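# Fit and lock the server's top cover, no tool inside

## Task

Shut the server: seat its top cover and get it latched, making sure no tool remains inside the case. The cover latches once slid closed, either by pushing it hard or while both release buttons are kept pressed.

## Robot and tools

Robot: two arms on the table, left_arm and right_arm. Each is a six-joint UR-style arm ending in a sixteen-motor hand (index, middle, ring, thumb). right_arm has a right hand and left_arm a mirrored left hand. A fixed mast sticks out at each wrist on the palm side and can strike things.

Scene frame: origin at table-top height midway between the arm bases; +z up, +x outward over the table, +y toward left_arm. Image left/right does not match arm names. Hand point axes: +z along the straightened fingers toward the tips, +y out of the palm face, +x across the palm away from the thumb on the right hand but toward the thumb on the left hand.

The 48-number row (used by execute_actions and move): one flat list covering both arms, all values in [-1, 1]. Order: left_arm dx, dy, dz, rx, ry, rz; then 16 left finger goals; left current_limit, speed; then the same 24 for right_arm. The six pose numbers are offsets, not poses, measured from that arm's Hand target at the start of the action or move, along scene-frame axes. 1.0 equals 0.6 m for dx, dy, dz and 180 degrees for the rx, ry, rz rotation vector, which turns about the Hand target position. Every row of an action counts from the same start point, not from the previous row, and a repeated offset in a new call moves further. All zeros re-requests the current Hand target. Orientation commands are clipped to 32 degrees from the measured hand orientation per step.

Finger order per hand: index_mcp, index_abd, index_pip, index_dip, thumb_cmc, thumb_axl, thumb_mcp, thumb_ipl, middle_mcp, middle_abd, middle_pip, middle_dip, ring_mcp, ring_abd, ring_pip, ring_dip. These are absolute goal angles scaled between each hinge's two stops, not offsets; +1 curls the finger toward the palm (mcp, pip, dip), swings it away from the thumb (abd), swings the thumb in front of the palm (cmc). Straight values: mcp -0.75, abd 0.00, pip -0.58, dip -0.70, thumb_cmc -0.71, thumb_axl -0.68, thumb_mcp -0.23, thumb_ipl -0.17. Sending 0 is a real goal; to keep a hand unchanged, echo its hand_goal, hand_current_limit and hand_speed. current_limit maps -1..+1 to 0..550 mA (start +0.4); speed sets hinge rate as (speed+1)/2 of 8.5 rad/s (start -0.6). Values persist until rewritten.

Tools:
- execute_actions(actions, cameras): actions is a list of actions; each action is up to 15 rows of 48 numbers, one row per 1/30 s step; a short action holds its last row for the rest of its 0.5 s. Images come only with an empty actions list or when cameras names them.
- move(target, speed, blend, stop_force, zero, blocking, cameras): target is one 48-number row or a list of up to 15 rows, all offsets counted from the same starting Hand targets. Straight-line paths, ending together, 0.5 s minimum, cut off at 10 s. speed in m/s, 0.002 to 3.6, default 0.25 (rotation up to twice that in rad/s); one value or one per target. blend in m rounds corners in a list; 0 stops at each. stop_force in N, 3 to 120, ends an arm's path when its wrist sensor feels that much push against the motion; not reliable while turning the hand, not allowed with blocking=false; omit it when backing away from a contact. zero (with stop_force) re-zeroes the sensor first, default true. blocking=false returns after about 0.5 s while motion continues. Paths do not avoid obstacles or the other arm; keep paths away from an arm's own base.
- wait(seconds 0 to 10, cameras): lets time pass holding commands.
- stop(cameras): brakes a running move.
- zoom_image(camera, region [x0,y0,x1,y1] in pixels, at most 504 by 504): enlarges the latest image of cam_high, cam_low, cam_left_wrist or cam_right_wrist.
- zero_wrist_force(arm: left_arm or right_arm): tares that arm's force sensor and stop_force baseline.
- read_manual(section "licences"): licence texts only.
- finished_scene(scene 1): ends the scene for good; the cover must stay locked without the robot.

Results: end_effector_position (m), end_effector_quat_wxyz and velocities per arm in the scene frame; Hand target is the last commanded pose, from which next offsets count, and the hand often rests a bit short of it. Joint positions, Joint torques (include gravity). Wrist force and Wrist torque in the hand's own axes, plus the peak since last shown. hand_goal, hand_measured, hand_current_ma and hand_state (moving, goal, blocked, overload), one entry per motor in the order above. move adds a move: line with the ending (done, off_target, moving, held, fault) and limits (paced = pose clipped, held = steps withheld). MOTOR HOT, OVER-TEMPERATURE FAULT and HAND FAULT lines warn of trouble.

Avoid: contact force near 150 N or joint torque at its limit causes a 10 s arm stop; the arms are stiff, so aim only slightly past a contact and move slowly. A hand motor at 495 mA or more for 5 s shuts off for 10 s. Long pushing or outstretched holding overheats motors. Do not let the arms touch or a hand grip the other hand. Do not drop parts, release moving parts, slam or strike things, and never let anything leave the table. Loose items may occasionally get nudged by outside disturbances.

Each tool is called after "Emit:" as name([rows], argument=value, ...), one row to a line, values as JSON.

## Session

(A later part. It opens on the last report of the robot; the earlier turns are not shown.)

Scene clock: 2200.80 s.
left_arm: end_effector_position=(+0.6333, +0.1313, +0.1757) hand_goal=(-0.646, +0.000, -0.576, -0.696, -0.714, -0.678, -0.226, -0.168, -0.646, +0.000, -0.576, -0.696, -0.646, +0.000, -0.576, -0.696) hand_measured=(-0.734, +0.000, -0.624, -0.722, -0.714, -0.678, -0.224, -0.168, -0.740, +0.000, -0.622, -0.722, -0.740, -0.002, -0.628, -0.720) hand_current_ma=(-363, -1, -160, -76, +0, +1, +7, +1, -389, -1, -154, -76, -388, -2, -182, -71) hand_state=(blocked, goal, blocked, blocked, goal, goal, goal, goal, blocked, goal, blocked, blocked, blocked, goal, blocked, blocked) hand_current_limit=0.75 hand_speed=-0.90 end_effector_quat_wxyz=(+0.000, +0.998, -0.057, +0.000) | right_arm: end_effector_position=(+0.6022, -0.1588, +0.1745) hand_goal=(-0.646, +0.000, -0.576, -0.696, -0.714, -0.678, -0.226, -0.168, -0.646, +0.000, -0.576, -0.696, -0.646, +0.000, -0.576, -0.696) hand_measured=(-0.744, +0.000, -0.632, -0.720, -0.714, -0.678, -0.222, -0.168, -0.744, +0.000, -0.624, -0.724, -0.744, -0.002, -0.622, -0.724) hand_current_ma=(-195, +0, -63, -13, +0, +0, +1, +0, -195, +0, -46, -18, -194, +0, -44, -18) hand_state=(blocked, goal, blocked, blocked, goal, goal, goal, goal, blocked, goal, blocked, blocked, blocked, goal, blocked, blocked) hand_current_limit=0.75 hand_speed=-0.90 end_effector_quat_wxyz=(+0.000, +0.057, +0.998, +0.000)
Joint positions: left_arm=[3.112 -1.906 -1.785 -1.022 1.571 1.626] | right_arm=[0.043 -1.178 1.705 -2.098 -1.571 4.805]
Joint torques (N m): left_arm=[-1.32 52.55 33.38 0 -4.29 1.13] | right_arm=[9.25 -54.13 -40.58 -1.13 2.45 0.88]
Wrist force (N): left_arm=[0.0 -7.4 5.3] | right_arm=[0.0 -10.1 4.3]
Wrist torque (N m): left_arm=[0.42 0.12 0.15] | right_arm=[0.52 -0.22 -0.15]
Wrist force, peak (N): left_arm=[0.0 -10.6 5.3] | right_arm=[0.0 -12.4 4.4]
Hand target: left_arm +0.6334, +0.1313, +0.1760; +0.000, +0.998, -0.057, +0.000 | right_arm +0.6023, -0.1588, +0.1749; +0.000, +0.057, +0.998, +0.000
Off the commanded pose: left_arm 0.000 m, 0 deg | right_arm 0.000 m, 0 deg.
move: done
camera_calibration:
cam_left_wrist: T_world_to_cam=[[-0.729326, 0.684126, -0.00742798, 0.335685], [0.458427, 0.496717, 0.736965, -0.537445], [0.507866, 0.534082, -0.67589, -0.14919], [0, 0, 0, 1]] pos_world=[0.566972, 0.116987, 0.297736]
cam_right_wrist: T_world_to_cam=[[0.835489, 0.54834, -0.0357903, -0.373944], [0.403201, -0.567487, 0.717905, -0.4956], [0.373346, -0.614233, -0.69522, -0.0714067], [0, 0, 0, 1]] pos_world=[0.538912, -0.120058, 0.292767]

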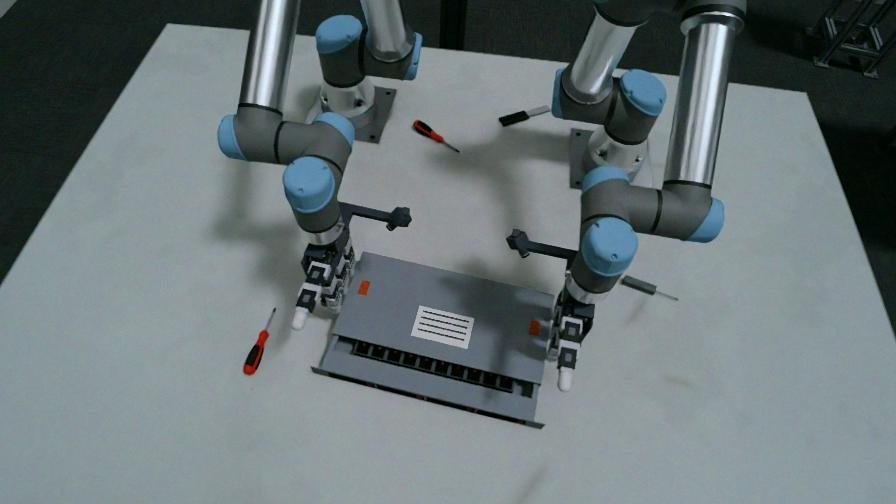

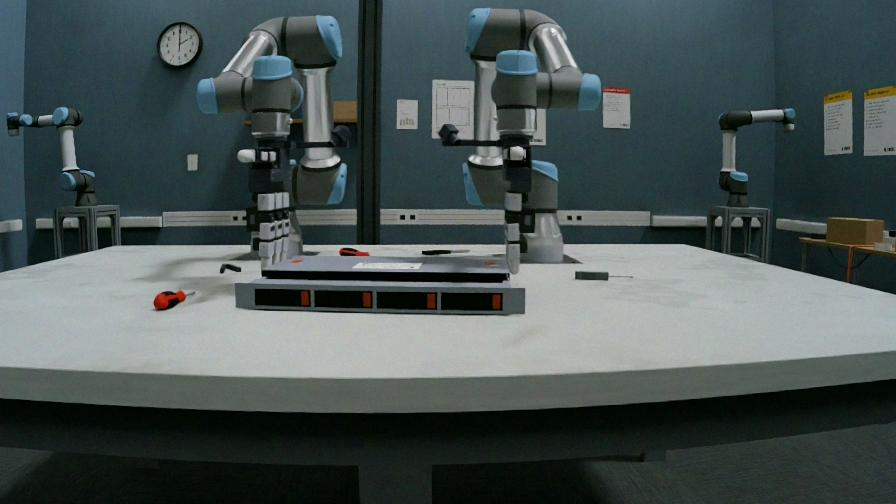

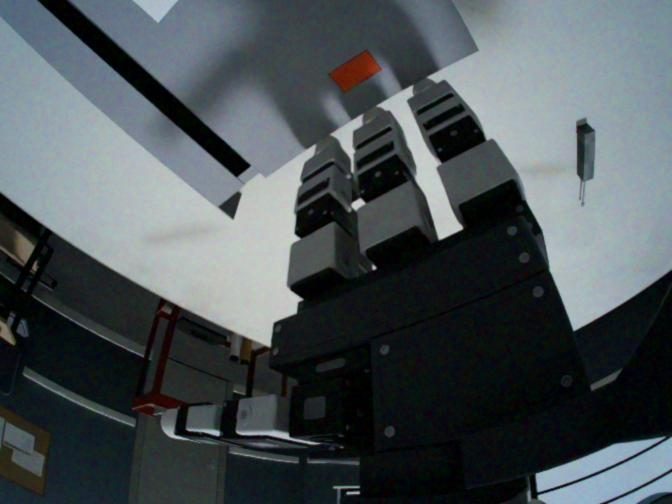

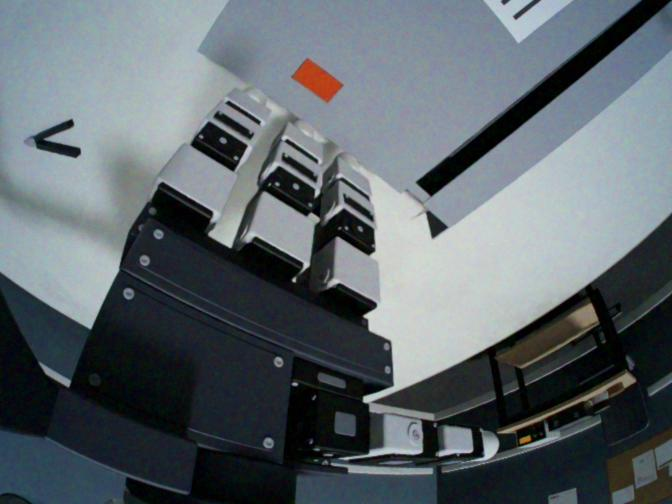

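Emit:
move([
  [-0.0002,-0.0013,0,0,0,0,-0.645,0,-0.576,-0.696,-0.714,-0.678,-0.226,-0.168,-0.645,0,-0.576,-0.696,-0.645,0,-0.576,-0.696,0.75,-0.9,-0.0002,-0.0013,0,0,0,0,-0.645,0,-0.576,-0.696,-0.714,-0.678,-0.226,-0.168,-0.645,0,-0.576,-0.696,-0.645,0,-0.576,-0.696,0.75,-0.9],
], speed=0.01)

Emit:
move([
  [0,0,-0.0367,0,0,0,-0.645,0,-0.576,-0.696,-0.714,-0.678,-0.226,-0.168,-0.645,0,-0.576,-0.696,-0.645,0,-0.576,-0.696,0.75,-0.9,0,0,-0.0367,0,0,0,-0.645,0,-0.576,-0.696,-0.714,-0.678,-0.226,-0.168,-0.645,0,-0.576,-0.696,-0.645,0,-0.576,-0.696,0.75,-0.9],
], speed=0.01, stop_force=3, cameras=["cam_high", "cam_low"])

Emit:
zoom_image(camera="cam_high", region=[310, 310, 360, 360])

Emit:
zoom_image(camera="cam_high", region=[515, 365, 565, 415])

Emit:
zoom_image(camera="cam_low", region=[240, 245, 310, 295])

Emit:
zoom_image(camera="cam_low", region=[460, 245, 530, 295])

Scene clock: 2230.77 s.
left_arm: end_effector_position=(+0.6333, +0.1305, +0.1761) hand_goal=(-0.646, +0.000, -0.576, -0.696, -0.714, -0.678, -0.226, -0.168, -0.646, +0.000, -0.576, -0.696, -0.646, +0.000, -0.576, -0.696) hand_measured=(-0.734, +0.000, -0.624, -0.722, -0.714, -0.678, -0.224, -0.168, -0.740, +0.000, -0.622, -0.722, -0.740, -0.002, -0.628, -0.720) hand_current_ma=(-363, -1, -160, -76, +0, +1, +7, +1, -389, -1, -154, -76, -388, -2, -182, -71) hand_state=(blocked, goal, blocked, blocked, goal, goal, goal, goal, blocked, goal, blocked, blocked, blocked, goal, blocked, blocked) hand_current_limit=0.75 hand_speed=-0.90 end_effector_quat_wxyz=(+0.000, +0.998, -0.057, +0.000) | right_arm: end_effector_position=(+0.6022, -0.1596, +0.1749) hand_goal=(-0.646, +0.000, -0.576, -0.696, -0.714, -0.678, -0.226, -0.168, -0.646, +0.000, -0.576, -0.696, -0.646, +0.000, -0.576, -0.696) hand_measured=(-0.744, +0.000, -0.632, -0.720, -0.714, -0.678, -0.222, -0.168, -0.744, +0.000, -0.624, -0.724, -0.744, -0.002, -0.622, -0.724) hand_current_ma=(-195, +0, -63, -13, +0, +0, +1, +0, -195, +0, -46, -18, -194, +0, -44, -18) hand_state=(blocked, goal, blocked, blocked, goal, goal, goal, goal, blocked, goal, blocked, blocked, blocked, goal, blocked, blocked) hand_current_limit=0.75 hand_speed=-0.90 end_effector_quat_wxyz=(+0.000, +0.057, +0.998, +0.000)
Joint positions: left_arm=[3.111 -1.906 -1.784 -1.022 1.571 1.625] | right_arm=[0.041 -1.179 1.706 -2.098 -1.571 4.804]
Joint torques (N m): left_arm=[-9.4 18.43 32.97 -0.13 -3.72 -0.91] | right_arm=[-2.1 -52.18 -8.77 -5.45 1.6 -0.84]
Wrist force (N): left_arm=[0.2 -7.9 5.2] | right_arm=[0.2 -9.8 4.6]
Wrist torque (N m): left_arm=[0.57 0.07 0.18] | right_arm=[0.41 -0.21 -0.14]
Wrist force, peak (N): left_arm=[0.1 -8.3 5.5] | right_arm=[0.0 -10.3 4.1]
Hand target: left_arm +0.6333, +0.1305, +0.1760; +0.000, +0.998, -0.057, +0.000 | right_arm +0.6022, -0.1596, +0.1749; +0.000, +0.057, +0.998, +0.000
Off the commanded pose: left_arm 0.000 m, 0 deg | right_arm 0.000 m, 0 deg.
move: done

Scene clock: 2232.93 s.
left_arm: end_effector_position=(+0.6334, +0.1305, +0.1743) hand_goal=(-0.646, +0.000, -0.576, -0.696, -0.714, -0.678, -0.226, -0.168, -0.646, +0.000, -0.576, -0.696, -0.646, +0.000, -0.576, -0.696) hand_measured=(-0.734, +0.000, -0.624, -0.722, -0.714, -0.678, -0.224, -0.168, -0.740, +0.000, -0.622, -0.722, -0.738, +0.000, -0.628, -0.720) hand_current_ma=(-363, +1, -162, -78, +0, +1, +7, +1, -389, +1, -154, -76, -386, +0, -182, -71) hand_state=(blocked, goal, blocked, blocked, goal, goal, goal, goal, blocked, goal, blocked, blocked, blocked, goal, blocked, blocked) hand_current_limit=0.75 hand_speed=-0.90 end_effector_quat_wxyz=(+0.000, +0.998, -0.057, +0.000) | right_arm: end_effector_position=(+0.6022, -0.1596, +0.1650) hand_goal=(-0.646, +0.000, -0.576, -0.696, -0.714, -0.678, -0.226, -0.168, -0.646, +0.000, -0.576, -0.696, -0.646, +0.000, -0.576, -0.696) hand_measured=(-0.744, -0.004, -0.632, -0.720, -0.714, -0.678, -0.222, -0.168, -0.744, -0.004, -0.624, -0.724, -0.744, -0.006, -0.622, -0.724) hand_current_ma=(-194, +0, -63, -13, +0, +0, +1, +0, -195, -1, -46, -18, -194, -1, -44, -18) hand_state=(blocked, goal, blocked, blocked, goal, goal, goal, goal, blocked, goal, blocked, blocked, blocked, goal, blocked, blocked) hand_current_limit=0.75 hand_speed=-0.90 end_effector_quat_wxyz=(+0.000, +0.057, +0.998, +0.000)
Joint positions: left_arm=[3.111 -1.908 -1.786 -1.018 1.571 1.625] | right_arm=[0.041 -1.167 1.717 -2.122 -1.571 4.804]
Joint torques (N m): left_arm=[-8.76 49.96 32.02 1.3 -3.51 -0.25] | right_arm=[3.51 -54.6 -39.12 -1.77 1.78 0.55]
Wrist force (N): left_arm=[-0.6 -6.9 5.3] | right_arm=[-0.5 -10.1 5.5]
Wrist torque (N m): left_arm=[0.42 0.06 0.10] | right_arm=[0.38 -0.31 -0.20]
Wrist force, peak (N): left_arm=[0.3 -8.4 5.2] | right_arm=[-0.5 -10.0 6.0]
Hand target: left_arm +0.6334, +0.1305, +0.1743; +0.000, +0.998, -0.057, +0.000 (not the last commanded pose) | right_arm +0.6022, -0.1596, +0.1650; +0.000, +0.057, +0.998, +0.000 (not the last commanded pose)
Off the commanded pose: left_arm 0.020 m, 0 deg | right_arm 0.012 m, 0 deg.
move: contact (left_arm, right_arm)
Images, in order (width x height): cam_high 896x504, cam_low 896x504.

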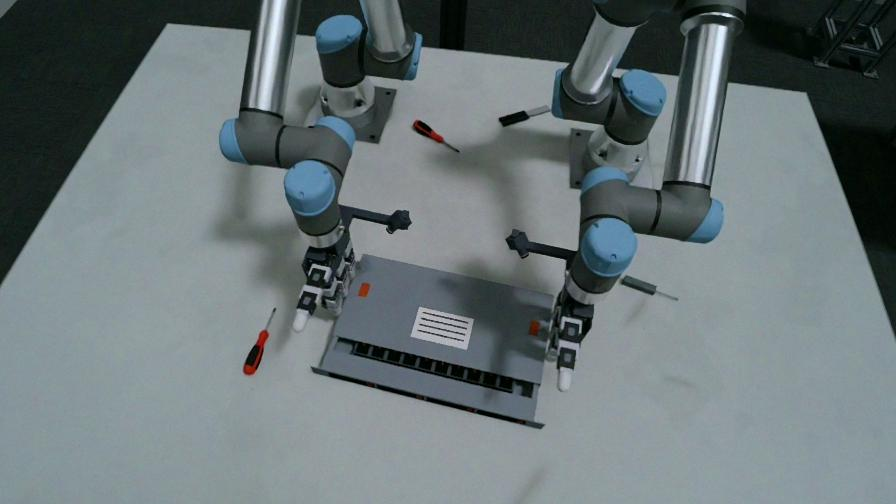

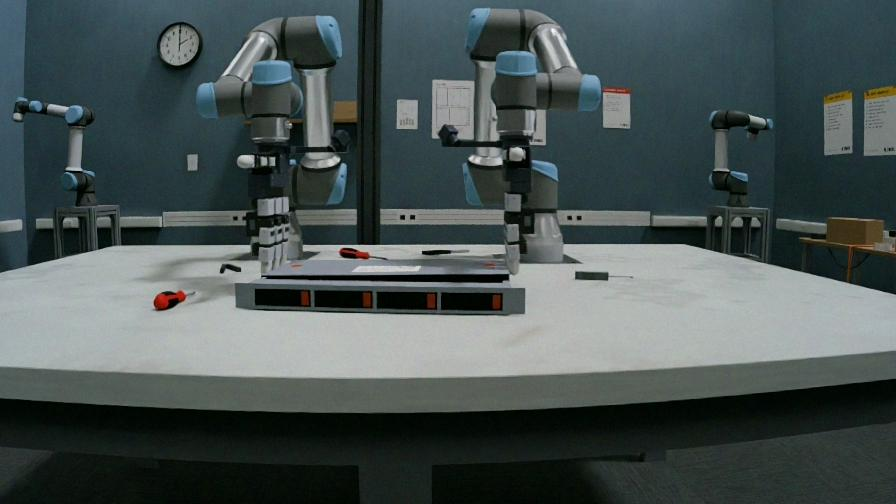

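Scaled by 10.080 from the camera's 896x504 image, which has a finer 1280x720 frame.

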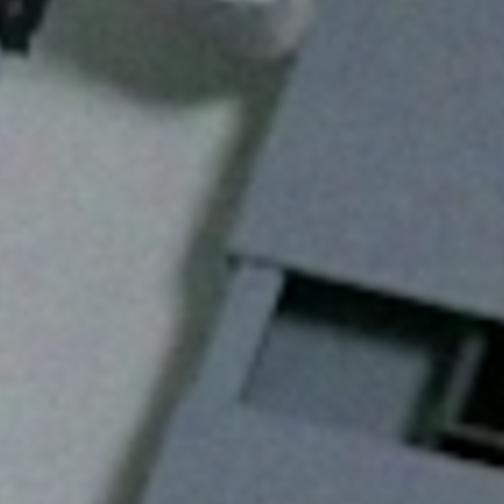

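Scaled by 10.080 from the camera's 896x504 image, which has a finer 1280x720 frame.

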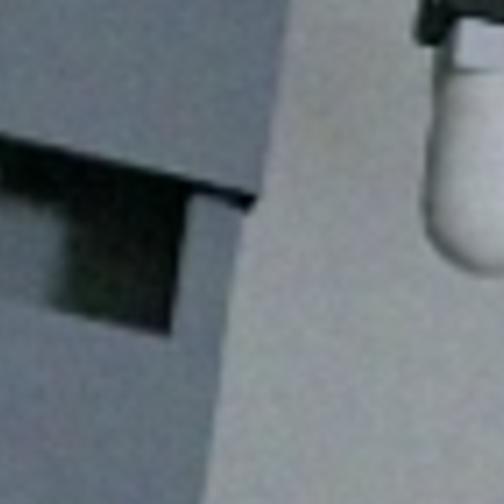

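Scaled by 7.200 from the camera's 896x504 image, which has a finer 1280x720 frame.

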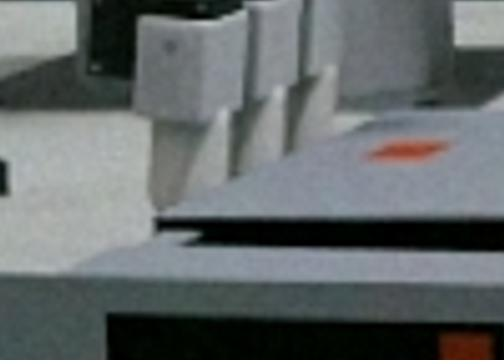

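Scaled by 7.200 from the camera's 896x504 image, which has a finer 1280x720 frame.

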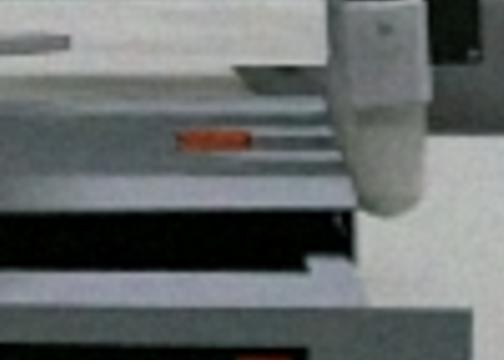

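Emit:
move([
  [0,0,-0.0137,0,0,0,-0.645,0,-0.576,-0.696,-0.714,-0.678,-0.226,-0.168,-0.645,0,-0.576,-0.696,-0.645,0,-0.576,-0.696,0.75,-0.9,0,0,0,0,0,0,-0.645,0,-0.576,-0.696,-0.714,-0.678,-0.226,-0.168,-0.645,0,-0.576,-0.696,-0.645,0,-0.576,-0.696,0.75,-0.9],
], speed=0.01, stop_force=5, cameras=["cam_high", "cam_low"])

Emit:
zoom_image(camera="cam_low", region=[240, 245, 310, 295])

Emit:
zoom_image(camera="cam_low", region=[460, 245, 530, 295])

Scene clock: 2247.30 s.
left_arm: end_effector_position=(+0.6333, +0.1305, +0.1659) hand_goal=(-0.646, +0.000, -0.576, -0.696, -0.714, -0.678, -0.226, -0.168, -0.646, +0.000, -0.576, -0.696, -0.646, +0.000, -0.576, -0.696) hand_measured=(-0.734, +0.002, -0.624, -0.722, -0.714, -0.678, -0.224, -0.168, -0.740, +0.002, -0.622, -0.722, -0.738, +0.002, -0.628, -0.720) hand_current_ma=(-363, +4, -162, -78, +0, +1, +7, +1, -389, +3, -154, -76, -386, +2, -182, -71) hand_state=(blocked, goal, blocked, blocked, goal, goal, goal, goal, blocked, goal, blocked, blocked, blocked, goal, blocked, blocked) hand_current_limit=0.75 hand_speed=-0.90 end_effector_quat_wxyz=(+0.000, +0.998, -0.057, +0.000) | right_arm: end_effector_position=(+0.6022, -0.1596, +0.1650) hand_goal=(-0.646, +0.000, -0.576, -0.696, -0.714, -0.678, -0.226, -0.168, -0.646, +0.000, -0.576, -0.696, -0.646, +0.000, -0.576, -0.696) hand_measured=(-0.744, -0.004, -0.632, -0.720, -0.714, -0.678, -0.222, -0.168, -0.744, -0.004, -0.624, -0.724, -0.744, -0.006, -0.622, -0.724) hand_current_ma=(-193, +0, -63, -13, +0, +0, +1, +0, -195, -1, -46, -18, -194, -1, -44, -18) hand_state=(blocked, goal, blocked, blocked, goal, goal, goal, goal, blocked, goal, blocked, blocked, blocked, goal, blocked, blocked) hand_current_limit=0.75 hand_speed=-0.90 end_effector_quat_wxyz=(+0.000, +0.057, +0.998, +0.000)
Joint positions: left_arm=[3.111 -1.919 -1.796 -0.998 1.571 1.625] | right_arm=[0.041 -1.167 1.717 -2.122 -1.571 4.804]
Joint torques (N m): left_arm=[-8.94 47.62 28.91 -0.24 -3.42 -0.37] | right_arm=[2.81 -51.16 -38.82 -4.55 2.53 0.31]
Wrist force (N): left_arm=[0.3 -8.5 4.3] | right_arm=[-0.2 -8.8 3.2]
Wrist torque (N m): left_arm=[0.69 0.14 0.20] | right_arm=[0.50 -0.19 -0.14]
Wrist force, peak (N): left_arm=[-0.1 -8.9 4.8] | right_arm=[-0.4 -10.3 5.9]
Hand target: left_arm +0.6334, +0.1305, +0.1660; +0.000, +0.998, -0.057, +0.000 | right_arm +0.6022, -0.1596, +0.1650; +0.000, +0.057, +0.998, +0.000
Off the commanded pose: left_arm 0.000 m, 0 deg | right_arm 0.000 m, 0 deg.
move: done
Images, in order (width x height): cam_high 896x504, cam_low 896x504.

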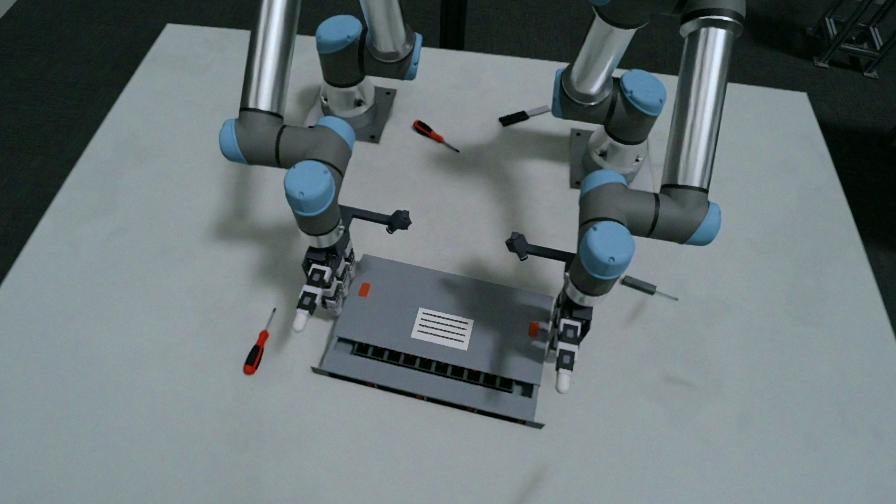

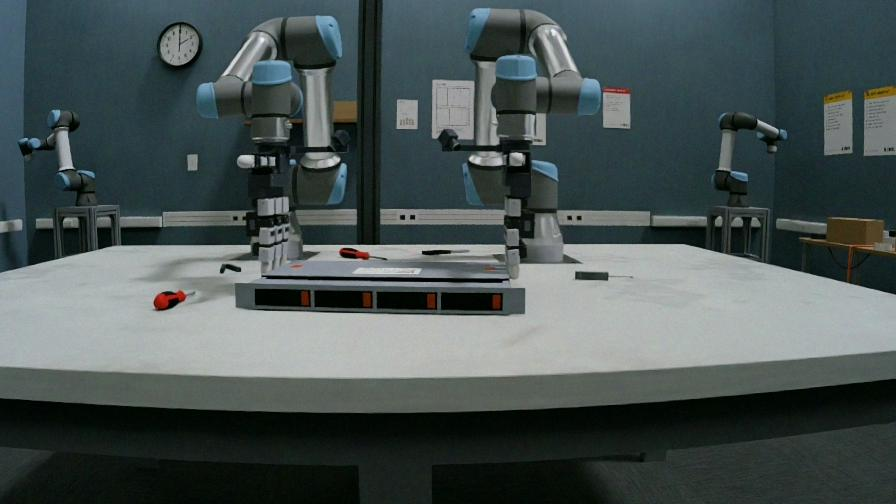

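Scaled by 7.200 from the camera's 896x504 image, which has a finer 1280x720 frame.

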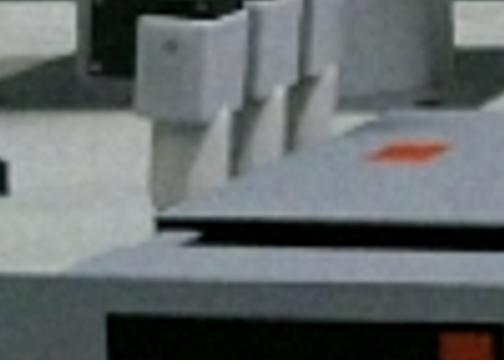

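Scaled by 7.200 from the camera's 896x504 image, which has a finer 1280x720 frame.

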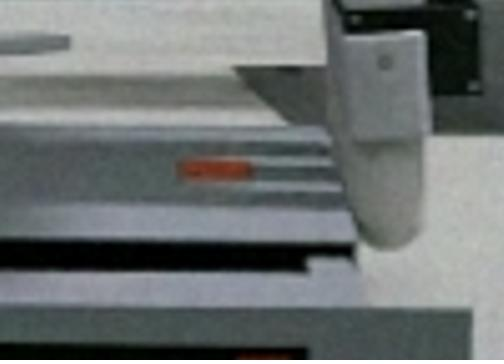

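Emit:
move([
  [0,0,-0.015,0,0,0,-0.645,0,-0.576,-0.696,-0.714,-0.678,-0.226,-0.168,-0.645,0,-0.576,-0.696,-0.645,0,-0.576,-0.696,0.75,-0.9,0,0,-0.015,0,0,0,-0.645,0,-0.576,-0.696,-0.714,-0.678,-0.226,-0.168,-0.645,0,-0.576,-0.696,-0.645,0,-0.576,-0.696,0.75,-0.9],
], speed=0.01, stop_force=4, cameras=["cam_high", "cam_low"])

Emit:
zoom_image(camera="cam_low", region=[240, 245, 310, 295])

Emit:
zoom_image(camera="cam_low", region=[460, 245, 530, 295])

Scene clock: 2262.87 s.
left_arm: end_effector_position=(+0.6335, +0.1305, +0.1649) hand_goal=(-0.646, +0.000, -0.576, -0.696, -0.714, -0.678, -0.226, -0.168, -0.646, +0.000, -0.576, -0.696, -0.646, +0.000, -0.576, -0.696) hand_measured=(-0.734, +0.002, -0.624, -0.722, -0.714, -0.678, -0.224, -0.168, -0.740, +0.002, -0.622, -0.722, -0.738, +0.002, -0.628, -0.720) hand_current_ma=(-363, +4, -162, -78, +0, +1, +7, +1, -389, +3, -154, -76, -386, +2, -182, -71) hand_state=(blocked, goal, blocked, blocked, goal, goal, goal, goal, blocked, goal, blocked, blocked, blocked, goal, blocked, blocked) hand_current_limit=0.75 hand_speed=-0.90 end_effector_quat_wxyz=(+0.000, +0.998, -0.057, +0.000) | right_arm: end_effector_position=(+0.6024, -0.1596, +0.1643) hand_goal=(-0.646, +0.000, -0.576, -0.696, -0.714, -0.678, -0.226, -0.168, -0.646, +0.000, -0.576, -0.696, -0.646, +0.000, -0.576, -0.696) hand_measured=(-0.744, -0.002, -0.632, -0.720, -0.714, -0.678, -0.222, -0.168, -0.744, -0.002, -0.624, -0.724, -0.744, -0.004, -0.622, -0.724) hand_current_ma=(-193, +0, -63, -13, +0, +0, +1, +0, -195, +0, -46, -18, -194, +0, -44, -18) hand_state=(blocked, goal, blocked, blocked, goal, goal, goal, goal, blocked, goal, blocked, blocked, blocked, goal, blocked, blocked) hand_current_limit=0.75 hand_speed=-0.90 end_effector_quat_wxyz=(+0.001, +0.057, +0.998, +0.000)
Joint positions: left_arm=[3.111 -1.921 -1.797 -0.994 1.571 1.625] | right_arm=[0.041 -1.166 1.718 -2.124 -1.571 4.804]
Joint torques (N m): left_arm=[-9.07 48.89 30.96 -0.02 -3.36 -0.36] | right_arm=[3.64 -52.09 -36.45 -1.26 2.9 0.28]
Wrist force (N): left_arm=[-0.1 -8.7 1.6] | right_arm=[-0.2 -9.7 0.2]
Wrist torque (N m): left_arm=[0.88 0.11 0.16] | right_arm=[0.76 -0.12 -0.17]
Wrist force, peak (N): left_arm=[-1.1 -9.2 -8.0] | right_arm=[-0.3 -10.6 -8.7]
Hand target: left_arm +0.6335, +0.1305, +0.1649; +0.000, +0.998, -0.057, +0.000 (not the last commanded pose) | right_arm +0.6024, -0.1596, +0.1643; +0.001, +0.057, +0.998, +0.000 (not the last commanded pose)
Off the commanded pose: left_arm 0.008 m, 0 deg | right_arm 0.008 m, 0 deg.
move: contact (left_arm, right_arm)
Images, in order (width x height): cam_high 896x504, cam_low 896x504.

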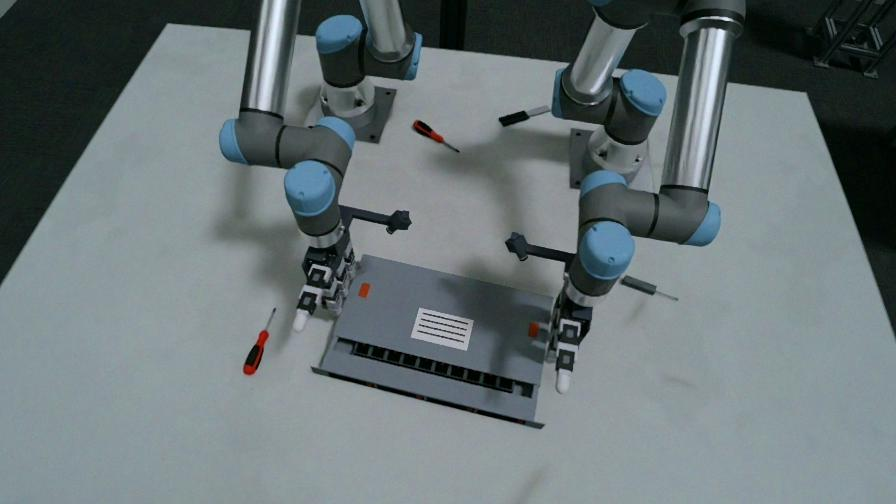

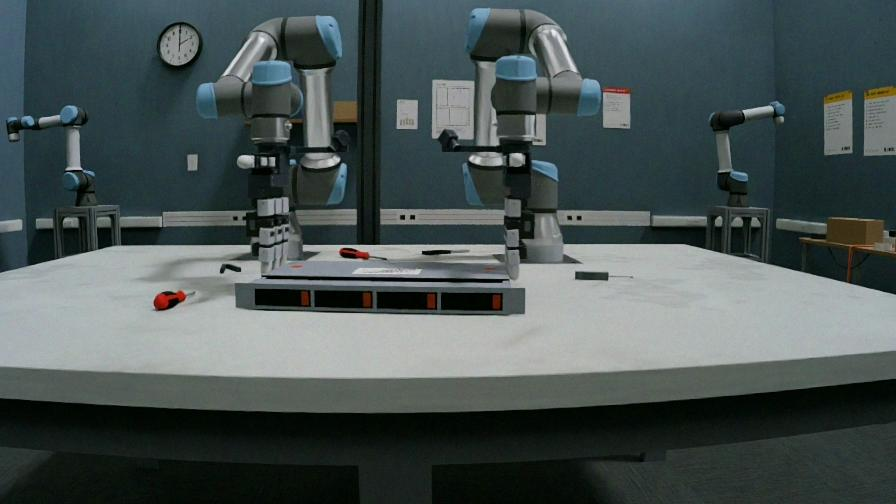

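Scaled by 7.200 from the camera's 896x504 image, which has a finer 1280x720 frame.

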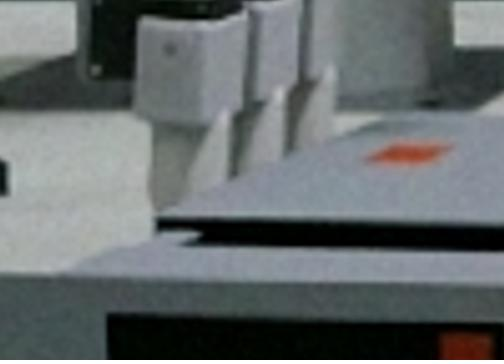

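Scaled by 7.200 from the camera's 896x504 image, which has a finer 1280x720 frame.

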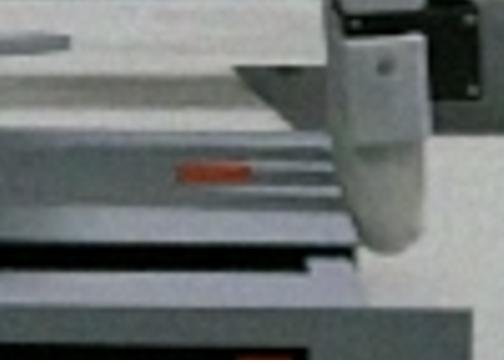

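Emit:
move([
  [0.00414,-0.0005,0,0,0,0,-0.645,0,-0.576,-0.696,-0.714,-0.678,-0.226,-0.168,-0.645,0,-0.576,-0.696,-0.645,0,-0.576,-0.696,0.75,-0.9,0.00414,-0.0005,0,0,0,0,-0.645,0,-0.576,-0.696,-0.714,-0.678,-0.226,-0.168,-0.645,0,-0.576,-0.696,-0.645,0,-0.576,-0.696,0.75,-0.9],
], speed=0.01)

Emit:
move([
  [0.00414,-0.0005,0,0,0,0,-0.645,0,-0.576,-0.696,-0.714,-0.678,-0.226,-0.168,-0.645,0,-0.576,-0.696,-0.645,0,-0.576,-0.696,0.75,-0.9,0.00414,-0.0005,0,0,0,0,-0.645,0,-0.576,-0.696,-0.714,-0.678,-0.226,-0.168,-0.645,0,-0.576,-0.696,-0.645,0,-0.576,-0.696,0.75,-0.9],
], speed=0.01)

Emit:
move([
  [0.00414,-0.0005,0,0,0,0,-0.645,0,-0.576,-0.696,-0.714,-0.678,-0.226,-0.168,-0.645,0,-0.576,-0.696,-0.645,0,-0.576,-0.696,0.75,-0.9,0.00414,-0.0005,0,0,0,0,-0.645,0,-0.576,-0.696,-0.714,-0.678,-0.226,-0.168,-0.645,0,-0.576,-0.696,-0.645,0,-0.576,-0.696,0.75,-0.9],
], speed=0.01)

Scene clock: 2282.93 s.
left_arm: end_effector_position=(+0.6360, +0.1302, +0.1649) hand_goal=(-0.646, +0.000, -0.576, -0.696, -0.714, -0.678, -0.226, -0.168, -0.646, +0.000, -0.576, -0.696, -0.646, +0.000, -0.576, -0.696) hand_measured=(-0.734, +0.014, -0.624, -0.722, -0.714, -0.678, -0.224, -0.168, -0.740, +0.014, -0.622, -0.722, -0.738, +0.014, -0.628, -0.720) hand_current_ma=(-363, +32, -162, -78, +0, +1, +7, +1, -389, +31, -154, -76, -386, +29, -182, -71) hand_state=(blocked, goal, blocked, blocked, goal, goal, goal, goal, blocked, goal, blocked, blocked, blocked, goal, blocked, blocked) hand_current_limit=0.75 hand_speed=-0.90 end_effector_quat_wxyz=(+0.000, +0.998, -0.057, +0.000) | right_arm: end_effector_position=(+0.6050, -0.1599, +0.1643) hand_goal=(-0.646, +0.000, -0.576, -0.696, -0.714, -0.678, -0.226, -0.168, -0.646, +0.000, -0.576, -0.696, -0.646, +0.000, -0.576, -0.696) hand_measured=(-0.744, +0.012, -0.632, -0.720, -0.714, -0.678, -0.222, -0.168, -0.744, +0.012, -0.624, -0.724, -0.744, +0.010, -0.622, -0.724) hand_current_ma=(-193, +3, -63, -13, +0, +0, +1, +0, -195, +3, -46, -18, -194, +2, -44, -18) hand_state=(blocked, goal, blocked, blocked, goal, goal, goal, goal, blocked, goal, blocked, blocked, blocked, goal, blocked, blocked) hand_current_limit=0.75 hand_speed=-0.90 end_effector_quat_wxyz=(+0.001, +0.057, +0.998, +0.000)
Joint positions: left_arm=[3.111 -1.926 -1.79 -0.996 1.571 1.624] | right_arm=[0.041 -1.161 1.711 -2.122 -1.571 4.804]
Joint torques (N m): left_arm=[-11.37 24.84 24.53 0.64 -3.35 -1.08] | right_arm=[-3.2 -26.13 -31.09 -2.03 2.83 -1.15]
Wrist force (N): left_arm=[-2.5 -8.8 1.4] | right_arm=[2.3 -9.0 0.4]
Wrist torque (N m): left_arm=[0.91 -0.19 0.01] | right_arm=[0.75 0.12 0.03]
Wrist force, peak (N): left_arm=[-0.2 -8.5 5.2] | right_arm=[0.1 -9.4 4.4]
Hand target: left_arm +0.6359, +0.1302, +0.1649; +0.000, +0.998, -0.057, +0.000 | right_arm +0.6049, -0.1599, +0.1643; +0.001, +0.057, +0.998, +0.000
Off the commanded pose: left_arm 0.000 m, 0 deg | right_arm 0.000 m, 0 deg.
move: done

Scene clock: 2283.63 s.
left_arm: end_effector_position=(+0.6385, +0.1299, +0.1649) hand_goal=(-0.646, +0.000, -0.576, -0.696, -0.714, -0.678, -0.226, -0.168, -0.646, +0.000, -0.576, -0.696, -0.646, +0.000, -0.576, -0.696) hand_measured=(-0.734, +0.018, -0.624, -0.722, -0.714, -0.678, -0.224, -0.168, -0.740, +0.018, -0.622, -0.722, -0.738, +0.016, -0.628, -0.720) hand_current_ma=(-363, +42, -162, -78, +0, +1, +7, +1, -389, +41, -154, -76, -386, +39, -182, -71) hand_state=(blocked, goal, blocked, blocked, goal, goal, goal, goal, blocked, goal, blocked, blocked, blocked, goal, blocked, blocked) hand_current_limit=0.75 hand_speed=-0.90 end_effector_quat_wxyz=(+0.000, +0.998, -0.057, +0.000) | right_arm: end_effector_position=(+0.6075, -0.1603, +0.1643) hand_goal=(-0.646, +0.000, -0.576, -0.696, -0.714, -0.678, -0.226, -0.168, -0.646, +0.000, -0.576, -0.696, -0.646, +0.000, -0.576, -0.696) hand_measured=(-0.744, +0.016, -0.632, -0.720, -0.714, -0.678, -0.222, -0.168, -0.744, +0.014, -0.624, -0.724, -0.744, +0.014, -0.622, -0.724) hand_current_ma=(-193, +5, -63, -13, +0, +0, +1, +0, -195, +4, -46, -18, -194, +4, -44, -18) hand_state=(blocked, goal, blocked, blocked, goal, goal, goal, goal, blocked, goal, blocked, blocked, blocked, goal, blocked, blocked) hand_current_limit=0.75 hand_speed=-0.90 end_effector_quat_wxyz=(+0.001, +0.057, +0.998, +0.000)
Joint positions: left_arm=[3.11 -1.931 -1.782 -0.999 1.571 1.624] | right_arm=[0.04 -1.156 1.703 -2.119 -1.571 4.803]
Joint torques (N m): left_arm=[-11.13 25.57 24.96 0.65 -3.43 -1.25] | right_arm=[-2.68 -28.1 -30.37 -1.81 2.97 -1.08]
Wrist force (N): left_arm=[-3.0 -9.2 1.0] | right_arm=[2.3 -9.3 0.0]
Wrist torque (N m): left_arm=[0.90 -0.24 0.00] | right_arm=[0.76 0.19 0.01]
Wrist force, peak (N): left_arm=[-3.3 -9.2 0.6] | right_arm=[2.9 -9.7 0.0]
Hand target: left_arm +0.6384, +0.1299, +0.1649; +0.000, +0.998, -0.057, +0.000 | right_arm +0.6074, -0.1602, +0.1643; +0.001, +0.057, +0.998, +0.000
Off the commanded pose: left_arm 0.000 m, 0 deg | right_arm 0.000 m, 0 deg.
move: done

Scene clock: 2284.33 s.
left_arm: end_effector_position=(+0.6410, +0.1296, +0.1649) hand_goal=(-0.646, +0.000, -0.576, -0.696, -0.714, -0.678, -0.226, -0.168, -0.646, +0.000, -0.576, -0.696, -0.646, +0.000, -0.576, -0.696) hand_measured=(-0.734, +0.020, -0.624, -0.722, -0.714, -0.678, -0.224, -0.168, -0.740, +0.020, -0.622, -0.722, -0.738, +0.020, -0.628, -0.720) hand_current_ma=(-363, +51, -162, -78, +0, +1, +7, +1, -389, +50, -154, -76, -386, +48, -182, -71) hand_state=(blocked, blocked, blocked, blocked, goal, goal, goal, goal, blocked, blocked, blocked, blocked, blocked, goal, blocked, blocked) hand_current_limit=0.75 hand_speed=-0.90 end_effector_quat_wxyz=(+0.000, +0.998, -0.057, +0.000) | right_arm: end_effector_position=(+0.6099, -0.1606, +0.1643) hand_goal=(-0.646, +0.000, -0.576, -0.696, -0.714, -0.678, -0.226, -0.168, -0.646, +0.000, -0.576, -0.696, -0.646, +0.000, -0.576, -0.696) hand_measured=(-0.744, +0.018, -0.632, -0.720, -0.714, -0.678, -0.222, -0.168, -0.744, +0.018, -0.624, -0.724, -0.744, +0.016, -0.622, -0.724) hand_current_ma=(-193, +6, -63, -13, +0, +0, +1, +0, -195, +6, -46, -18, -194, +5, -44, -18) hand_state=(blocked, goal, blocked, blocked, goal, goal, goal, goal, blocked, goal, blocked, blocked, blocked, goal, blocked, blocked) hand_current_limit=0.75 hand_speed=-0.90 end_effector_quat_wxyz=(+0.001, +0.057, +0.998, +0.000)
Joint positions: left_arm=[3.11 -1.936 -1.775 -1.001 1.571 1.624] | right_arm=[0.04 -1.151 1.696 -2.117 -1.571 4.803]
Joint torques (N m): left_arm=[-11.07 25.73 24.38 0.64 -3.47 -1.17] | right_arm=[-3.24 -27.34 -31.45 -1.8 3.09 -1.13]
Wrist force (N): left_arm=[-3.2 -8.9 0.3] | right_arm=[2.3 -9.3 -0.5]
Wrist torque (N m): left_arm=[0.97 -0.25 -0.03] | right_arm=[0.77 0.25 0.00]
Wrist force, peak (N): left_arm=[-4.0 -8.8 0.4] | right_arm=[3.5 -9.6 -0.5]
Hand target: left_arm +0.6409, +0.1296, +0.1649; +0.000, +0.998, -0.057, +0.000 | right_arm +0.6099, -0.1605, +0.1643; +0.001, +0.057, +0.998, +0.000
Off the commanded pose: left_arm 0.000 m, 0 deg | right_arm 0.000 m, 0 deg.
move: done

Emit:
move([
  [0.00414,-0.0005,0,0,0,0,-0.645,0,-0.576,-0.696,-0.714,-0.678,-0.226,-0.168,-0.645,0,-0.576,-0.696,-0.645,0,-0.576,-0.696,0.75,-0.9,0.00414,-0.0005,0,0,0,0,-0.645,0,-0.576,-0.696,-0.714,-0.678,-0.226,-0.168,-0.645,0,-0.576,-0.696,-0.645,0,-0.576,-0.696,0.75,-0.9],
], speed=0.01)

Emit:
move([
  [0.00414,-0.0005,0,0,0,0,-0.645,0,-0.576,-0.696,-0.714,-0.678,-0.226,-0.168,-0.645,0,-0.576,-0.696,-0.645,0,-0.576,-0.696,0.75,-0.9,0.00414,-0.0005,0,0,0,0,-0.645,0,-0.576,-0.696,-0.714,-0.678,-0.226,-0.168,-0.645,0,-0.576,-0.696,-0.645,0,-0.576,-0.696,0.75,-0.9],
], speed=0.01)

Emit:
move([
  [0.00414,-0.0005,0,0,0,0,-0.645,0,-0.576,-0.696,-0.714,-0.678,-0.226,-0.168,-0.645,0,-0.576,-0.696,-0.645,0,-0.576,-0.696,0.75,-0.9,0.00414,-0.0005,0,0,0,0,-0.645,0,-0.576,-0.696,-0.714,-0.678,-0.226,-0.168,-0.645,0,-0.576,-0.696,-0.645,0,-0.576,-0.696,0.75,-0.9],
], speed=0.01, cameras=["cam_high", "cam_low"])

Emit:
zoom_image(camera="cam_low", region=[240, 245, 310, 295])

Emit:
zoom_image(camera="cam_low", region=[460, 245, 530, 295])

Emit:
zoom_image(camera="cam_high", region=[310, 310, 360, 360])

Emit:
zoom_image(camera="cam_high", region=[515, 365, 565, 415])

Scene clock: 2304.37 s.
left_arm: end_effector_position=(+0.6435, +0.1293, +0.1649) hand_goal=(-0.646, +0.000, -0.576, -0.696, -0.714, -0.678, -0.226, -0.168, -0.646, +0.000, -0.576, -0.696, -0.646, +0.000, -0.576, -0.696) hand_measured=(-0.734, +0.020, -0.624, -0.722, -0.714, -0.678, -0.224, -0.168, -0.740, +0.020, -0.622, -0.722, -0.738, +0.018, -0.628, -0.720) hand_current_ma=(-363, +48, -162, -78, +0, +1, +7, +1, -389, +46, -154, -76, -386, +44, -182, -71) hand_state=(blocked, goal, blocked, blocked, goal, goal, goal, goal, blocked, goal, blocked, blocked, blocked, goal, blocked, blocked) hand_current_limit=0.75 hand_speed=-0.90 end_effector_quat_wxyz=(+0.000, +0.998, -0.057, +0.000) | right_arm: end_effector_position=(+0.6124, -0.1608, +0.1643) hand_goal=(-0.646, +0.000, -0.576, -0.696, -0.714, -0.678, -0.226, -0.168, -0.646, +0.000, -0.576, -0.696, -0.646, +0.000, -0.576, -0.696) hand_measured=(-0.744, +0.016, -0.632, -0.720, -0.714, -0.678, -0.222, -0.168, -0.744, +0.016, -0.624, -0.724, -0.744, +0.014, -0.622, -0.724) hand_current_ma=(-193, +5, -63, -13, +0, +0, +1, +0, -195, +5, -46, -18, -194, +4, -44, -18) hand_state=(blocked, goal, blocked, blocked, goal, goal, goal, goal, blocked, goal, blocked, blocked, blocked, goal, blocked, blocked) hand_current_limit=0.75 hand_speed=-0.90 end_effector_quat_wxyz=(+0.001, +0.057, +0.998, +0.000)
Joint positions: left_arm=[3.11 -1.941 -1.767 -1.003 1.571 1.624] | right_arm=[0.04 -1.146 1.688 -2.114 -1.571 4.802]
Joint torques (N m): left_arm=[-11.08 24.55 24.44 0.83 -3.43 -1.09] | right_arm=[-3.8 -27.13 -31.2 -1.66 3.43 -1.11]
Wrist force (N): left_arm=[-3.5 -8.6 0.0] | right_arm=[3.0 -9.3 -0.6]
Wrist torque (N m): left_arm=[1.01 -0.25 -0.06] | right_arm=[0.81 0.23 0.06]
Wrist force, peak (N): left_arm=[-3.3 -9.1 1.2] | right_arm=[2.6 -9.9 -1.4]
Hand target: left_arm +0.6434, +0.1293, +0.1649; +0.000, +0.998, -0.057, +0.000 | right_arm +0.6124, -0.1608, +0.1643; +0.001, +0.057, +0.998, +0.000
Off the commanded pose: left_arm 0.000 m, 0 deg | right_arm 0.000 m, 0 deg.
move: done

Scene clock: 2305.07 s.
left_arm: end_effector_position=(+0.6459, +0.1290, +0.1649) hand_goal=(-0.646, +0.000, -0.576, -0.696, -0.714, -0.678, -0.226, -0.168, -0.646, +0.000, -0.576, -0.696, -0.646, +0.000, -0.576, -0.696) hand_measured=(-0.734, +0.024, -0.624, -0.722, -0.714, -0.678, -0.224, -0.168, -0.740, +0.024, -0.622, -0.722, -0.738, +0.024, -0.628, -0.720) hand_current_ma=(-363, +62, -162, -78, +0, +1, +7, +1, -389, +61, -154, -76, -386, +58, -182, -71) hand_state=(blocked, blocked, blocked, blocked, goal, goal, goal, goal, blocked, blocked, blocked, blocked, blocked, blocked, blocked, blocked) hand_current_limit=0.75 hand_speed=-0.90 end_effector_quat_wxyz=(+0.000, +0.998, -0.057, +0.000) | right_arm: end_effector_position=(+0.6149, -0.1612, +0.1643) hand_goal=(-0.646, +0.000, -0.576, -0.696, -0.714, -0.678, -0.226, -0.168, -0.646, +0.000, -0.576, -0.696, -0.646, +0.000, -0.576, -0.696) hand_measured=(-0.744, +0.022, -0.632, -0.720, -0.714, -0.678, -0.222, -0.168, -0.744, +0.020, -0.624, -0.724, -0.744, +0.020, -0.622, -0.724) hand_current_ma=(-193, +9, -63, -13, +0, +0, +1, +0, -195, +8, -46, -18, -194, +7, -44, -18) hand_state=(blocked, blocked, blocked, blocked, goal, goal, goal, goal, blocked, blocked, blocked, blocked, blocked, goal, blocked, blocked) hand_current_limit=0.75 hand_speed=-0.90 end_effector_quat_wxyz=(+0.001, +0.057, +0.998, +0.000)
Joint positions: left_arm=[3.11 -1.946 -1.76 -1.006 1.571 1.623] | right_arm=[0.039 -1.141 1.681 -2.111 -1.571 4.802]
Joint torques (N m): left_arm=[-10.75 25.52 24.67 0.79 -3.49 -1.19] | right_arm=[-3.12 -27.35 -30.51 -2.1 3.65 -1.11]
Wrist force (N): left_arm=[-3.6 -8.7 -0.6] | right_arm=[3.1 -9.4 -0.8]
Wrist torque (N m): left_arm=[1.06 -0.33 -0.06] | right_arm=[0.77 0.28 0.06]
Wrist force, peak (N): left_arm=[-4.2 -8.9 -0.8] | right_arm=[3.9 -9.7 -1.2]
Hand target: left_arm +0.6459, +0.1290, +0.1649; +0.000, +0.998, -0.057, +0.000 | right_arm +0.6149, -0.1611, +0.1643; +0.001, +0.057, +0.998, +0.000
Off the commanded pose: left_arm 0.000 m, 0 deg | right_arm 0.000 m, 0 deg.
move: done

Scene clock: 2305.77 s.
left_arm: end_effector_position=(+0.6484, +0.1287, +0.1649) hand_goal=(-0.646, +0.000, -0.576, -0.696, -0.714, -0.678, -0.226, -0.168, -0.646, +0.000, -0.576, -0.696, -0.646, +0.000, -0.576, -0.696) hand_measured=(-0.734, +0.026, -0.624, -0.722, -0.714, -0.678, -0.224, -0.168, -0.740, +0.026, -0.622, -0.722, -0.738, +0.026, -0.628, -0.720) hand_current_ma=(-363, +69, -162, -78, +0, +1, +7, +1, -389, +68, -154, -76, -386, +66, -182, -71) hand_state=(blocked, blocked, blocked, blocked, goal, goal, goal, goal, blocked, blocked, blocked, blocked, blocked, blocked, blocked, blocked) hand_current_limit=0.75 hand_speed=-0.90 end_effector_quat_wxyz=(+0.000, +0.998, -0.057, +0.000) | right_arm: end_effector_position=(+0.6174, -0.1615, +0.1643) hand_goal=(-0.646, +0.000, -0.576, -0.696, -0.714, -0.678, -0.226, -0.168, -0.646, +0.000, -0.576, -0.696, -0.646, +0.000, -0.576, -0.696) hand_measured=(-0.744, +0.024, -0.632, -0.720, -0.714, -0.678, -0.222, -0.168, -0.744, +0.024, -0.624, -0.724, -0.744, +0.022, -0.622, -0.724) hand_current_ma=(-193, +11, -63, -13, +0, +0, +1, +0, -195, +10, -46, -18, -194, +9, -44, -18) hand_state=(blocked, blocked, blocked, blocked, goal, goal, goal, goal, blocked, blocked, blocked, blocked, blocked, blocked, blocked, blocked) hand_current_limit=0.75 hand_speed=-0.90 end_effector_quat_wxyz=(+0.001, +0.057, +0.998, +0.000)
Joint positions: left_arm=[3.109 -1.951 -1.752 -1.008 1.571 1.623] | right_arm=[0.039 -1.136 1.673 -2.109 -1.571 4.802]
Joint torques (N m): left_arm=[-10.89 25.45 24.78 0.78 -3.42 -1.12] | right_arm=[-3.28 -27.9 -29.9 -2.07 3.87 -1.18]
Wrist force (N): left_arm=[-3.6 -8.8 -1.0] | right_arm=[3.3 -9.1 -1.7]
Wrist torque (N m): left_arm=[1.06 -0.34 -0.06] | right_arm=[0.84 0.34 0.08]
Wrist force, peak (N): left_arm=[-4.7 -8.9 -1.5] | right_arm=[3.9 -9.7 -1.7]
Hand target: left_arm +0.6484, +0.1287, +0.1649; +0.000, +0.998, -0.057, +0.000 | right_arm +0.6173, -0.1614, +0.1643; +0.001, +0.057, +0.998, +0.000
Off the commanded pose: left_arm 0.000 m, 0 deg | right_arm 0.000 m, 0 deg.
move: done
Images, in order (width x height): cam_high 896x504, cam_low 896x504.

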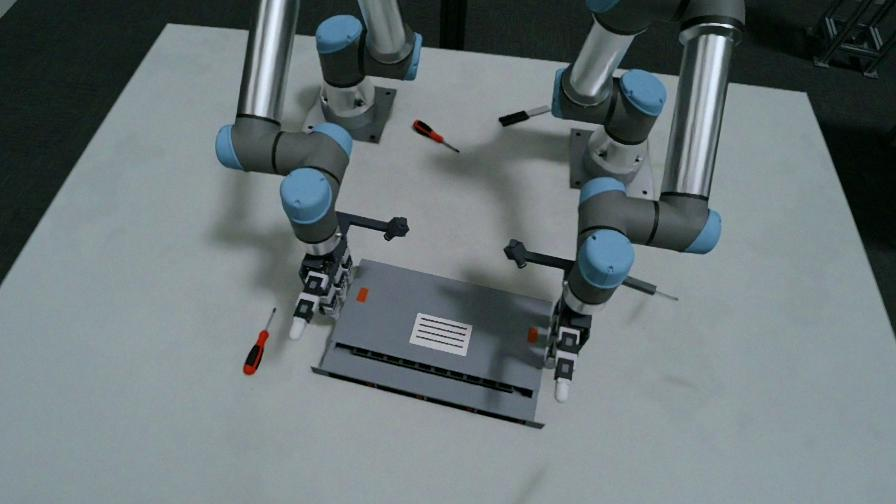

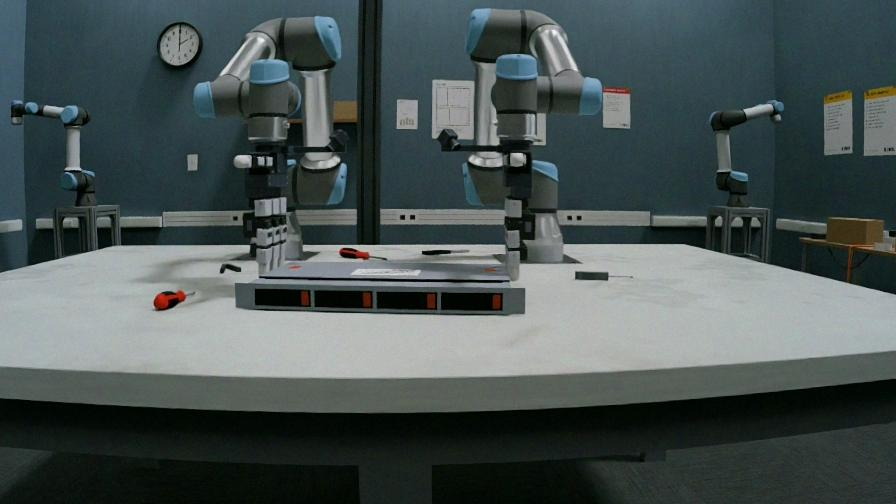

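Scaled by 7.200 from the camera's 896x504 image, which has a finer 1280x720 frame.

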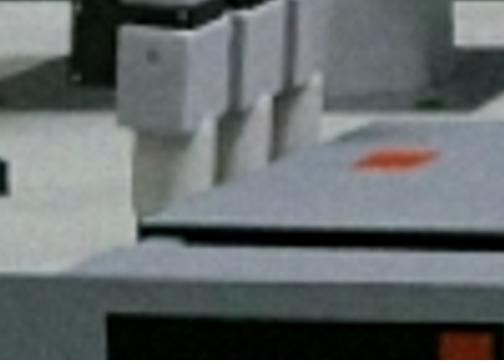

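Scaled by 7.200 from the camera's 896x504 image, which has a finer 1280x720 frame.

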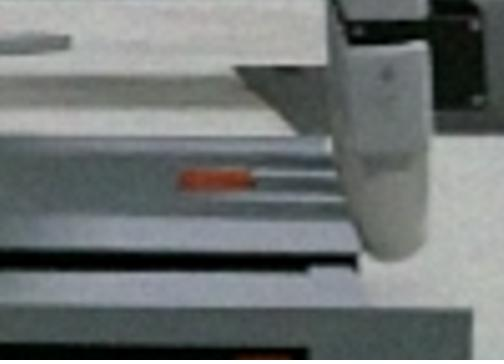

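Scaled by 10.080 from the camera's 896x504 image, which has a finer 1280x720 frame.

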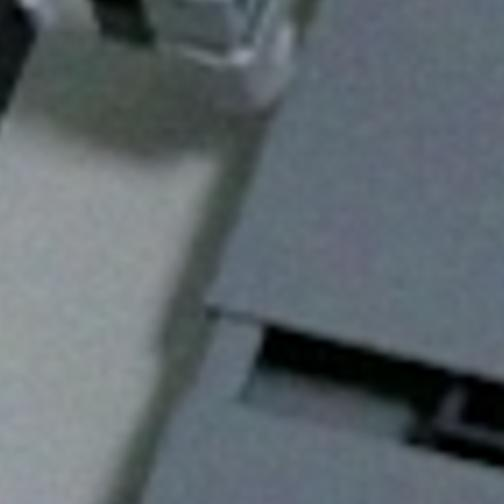

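Scaled by 10.080 from the camera's 896x504 image, which has a finer 1280x720 frame.

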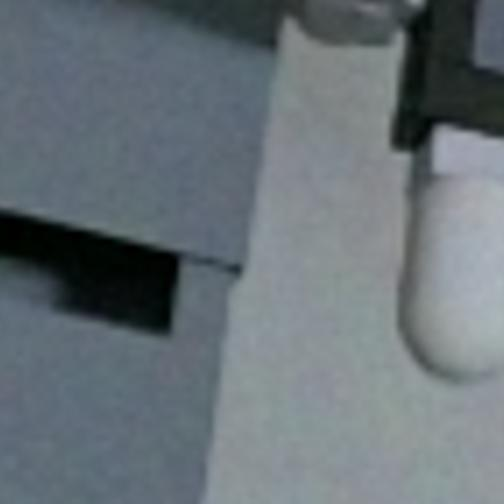

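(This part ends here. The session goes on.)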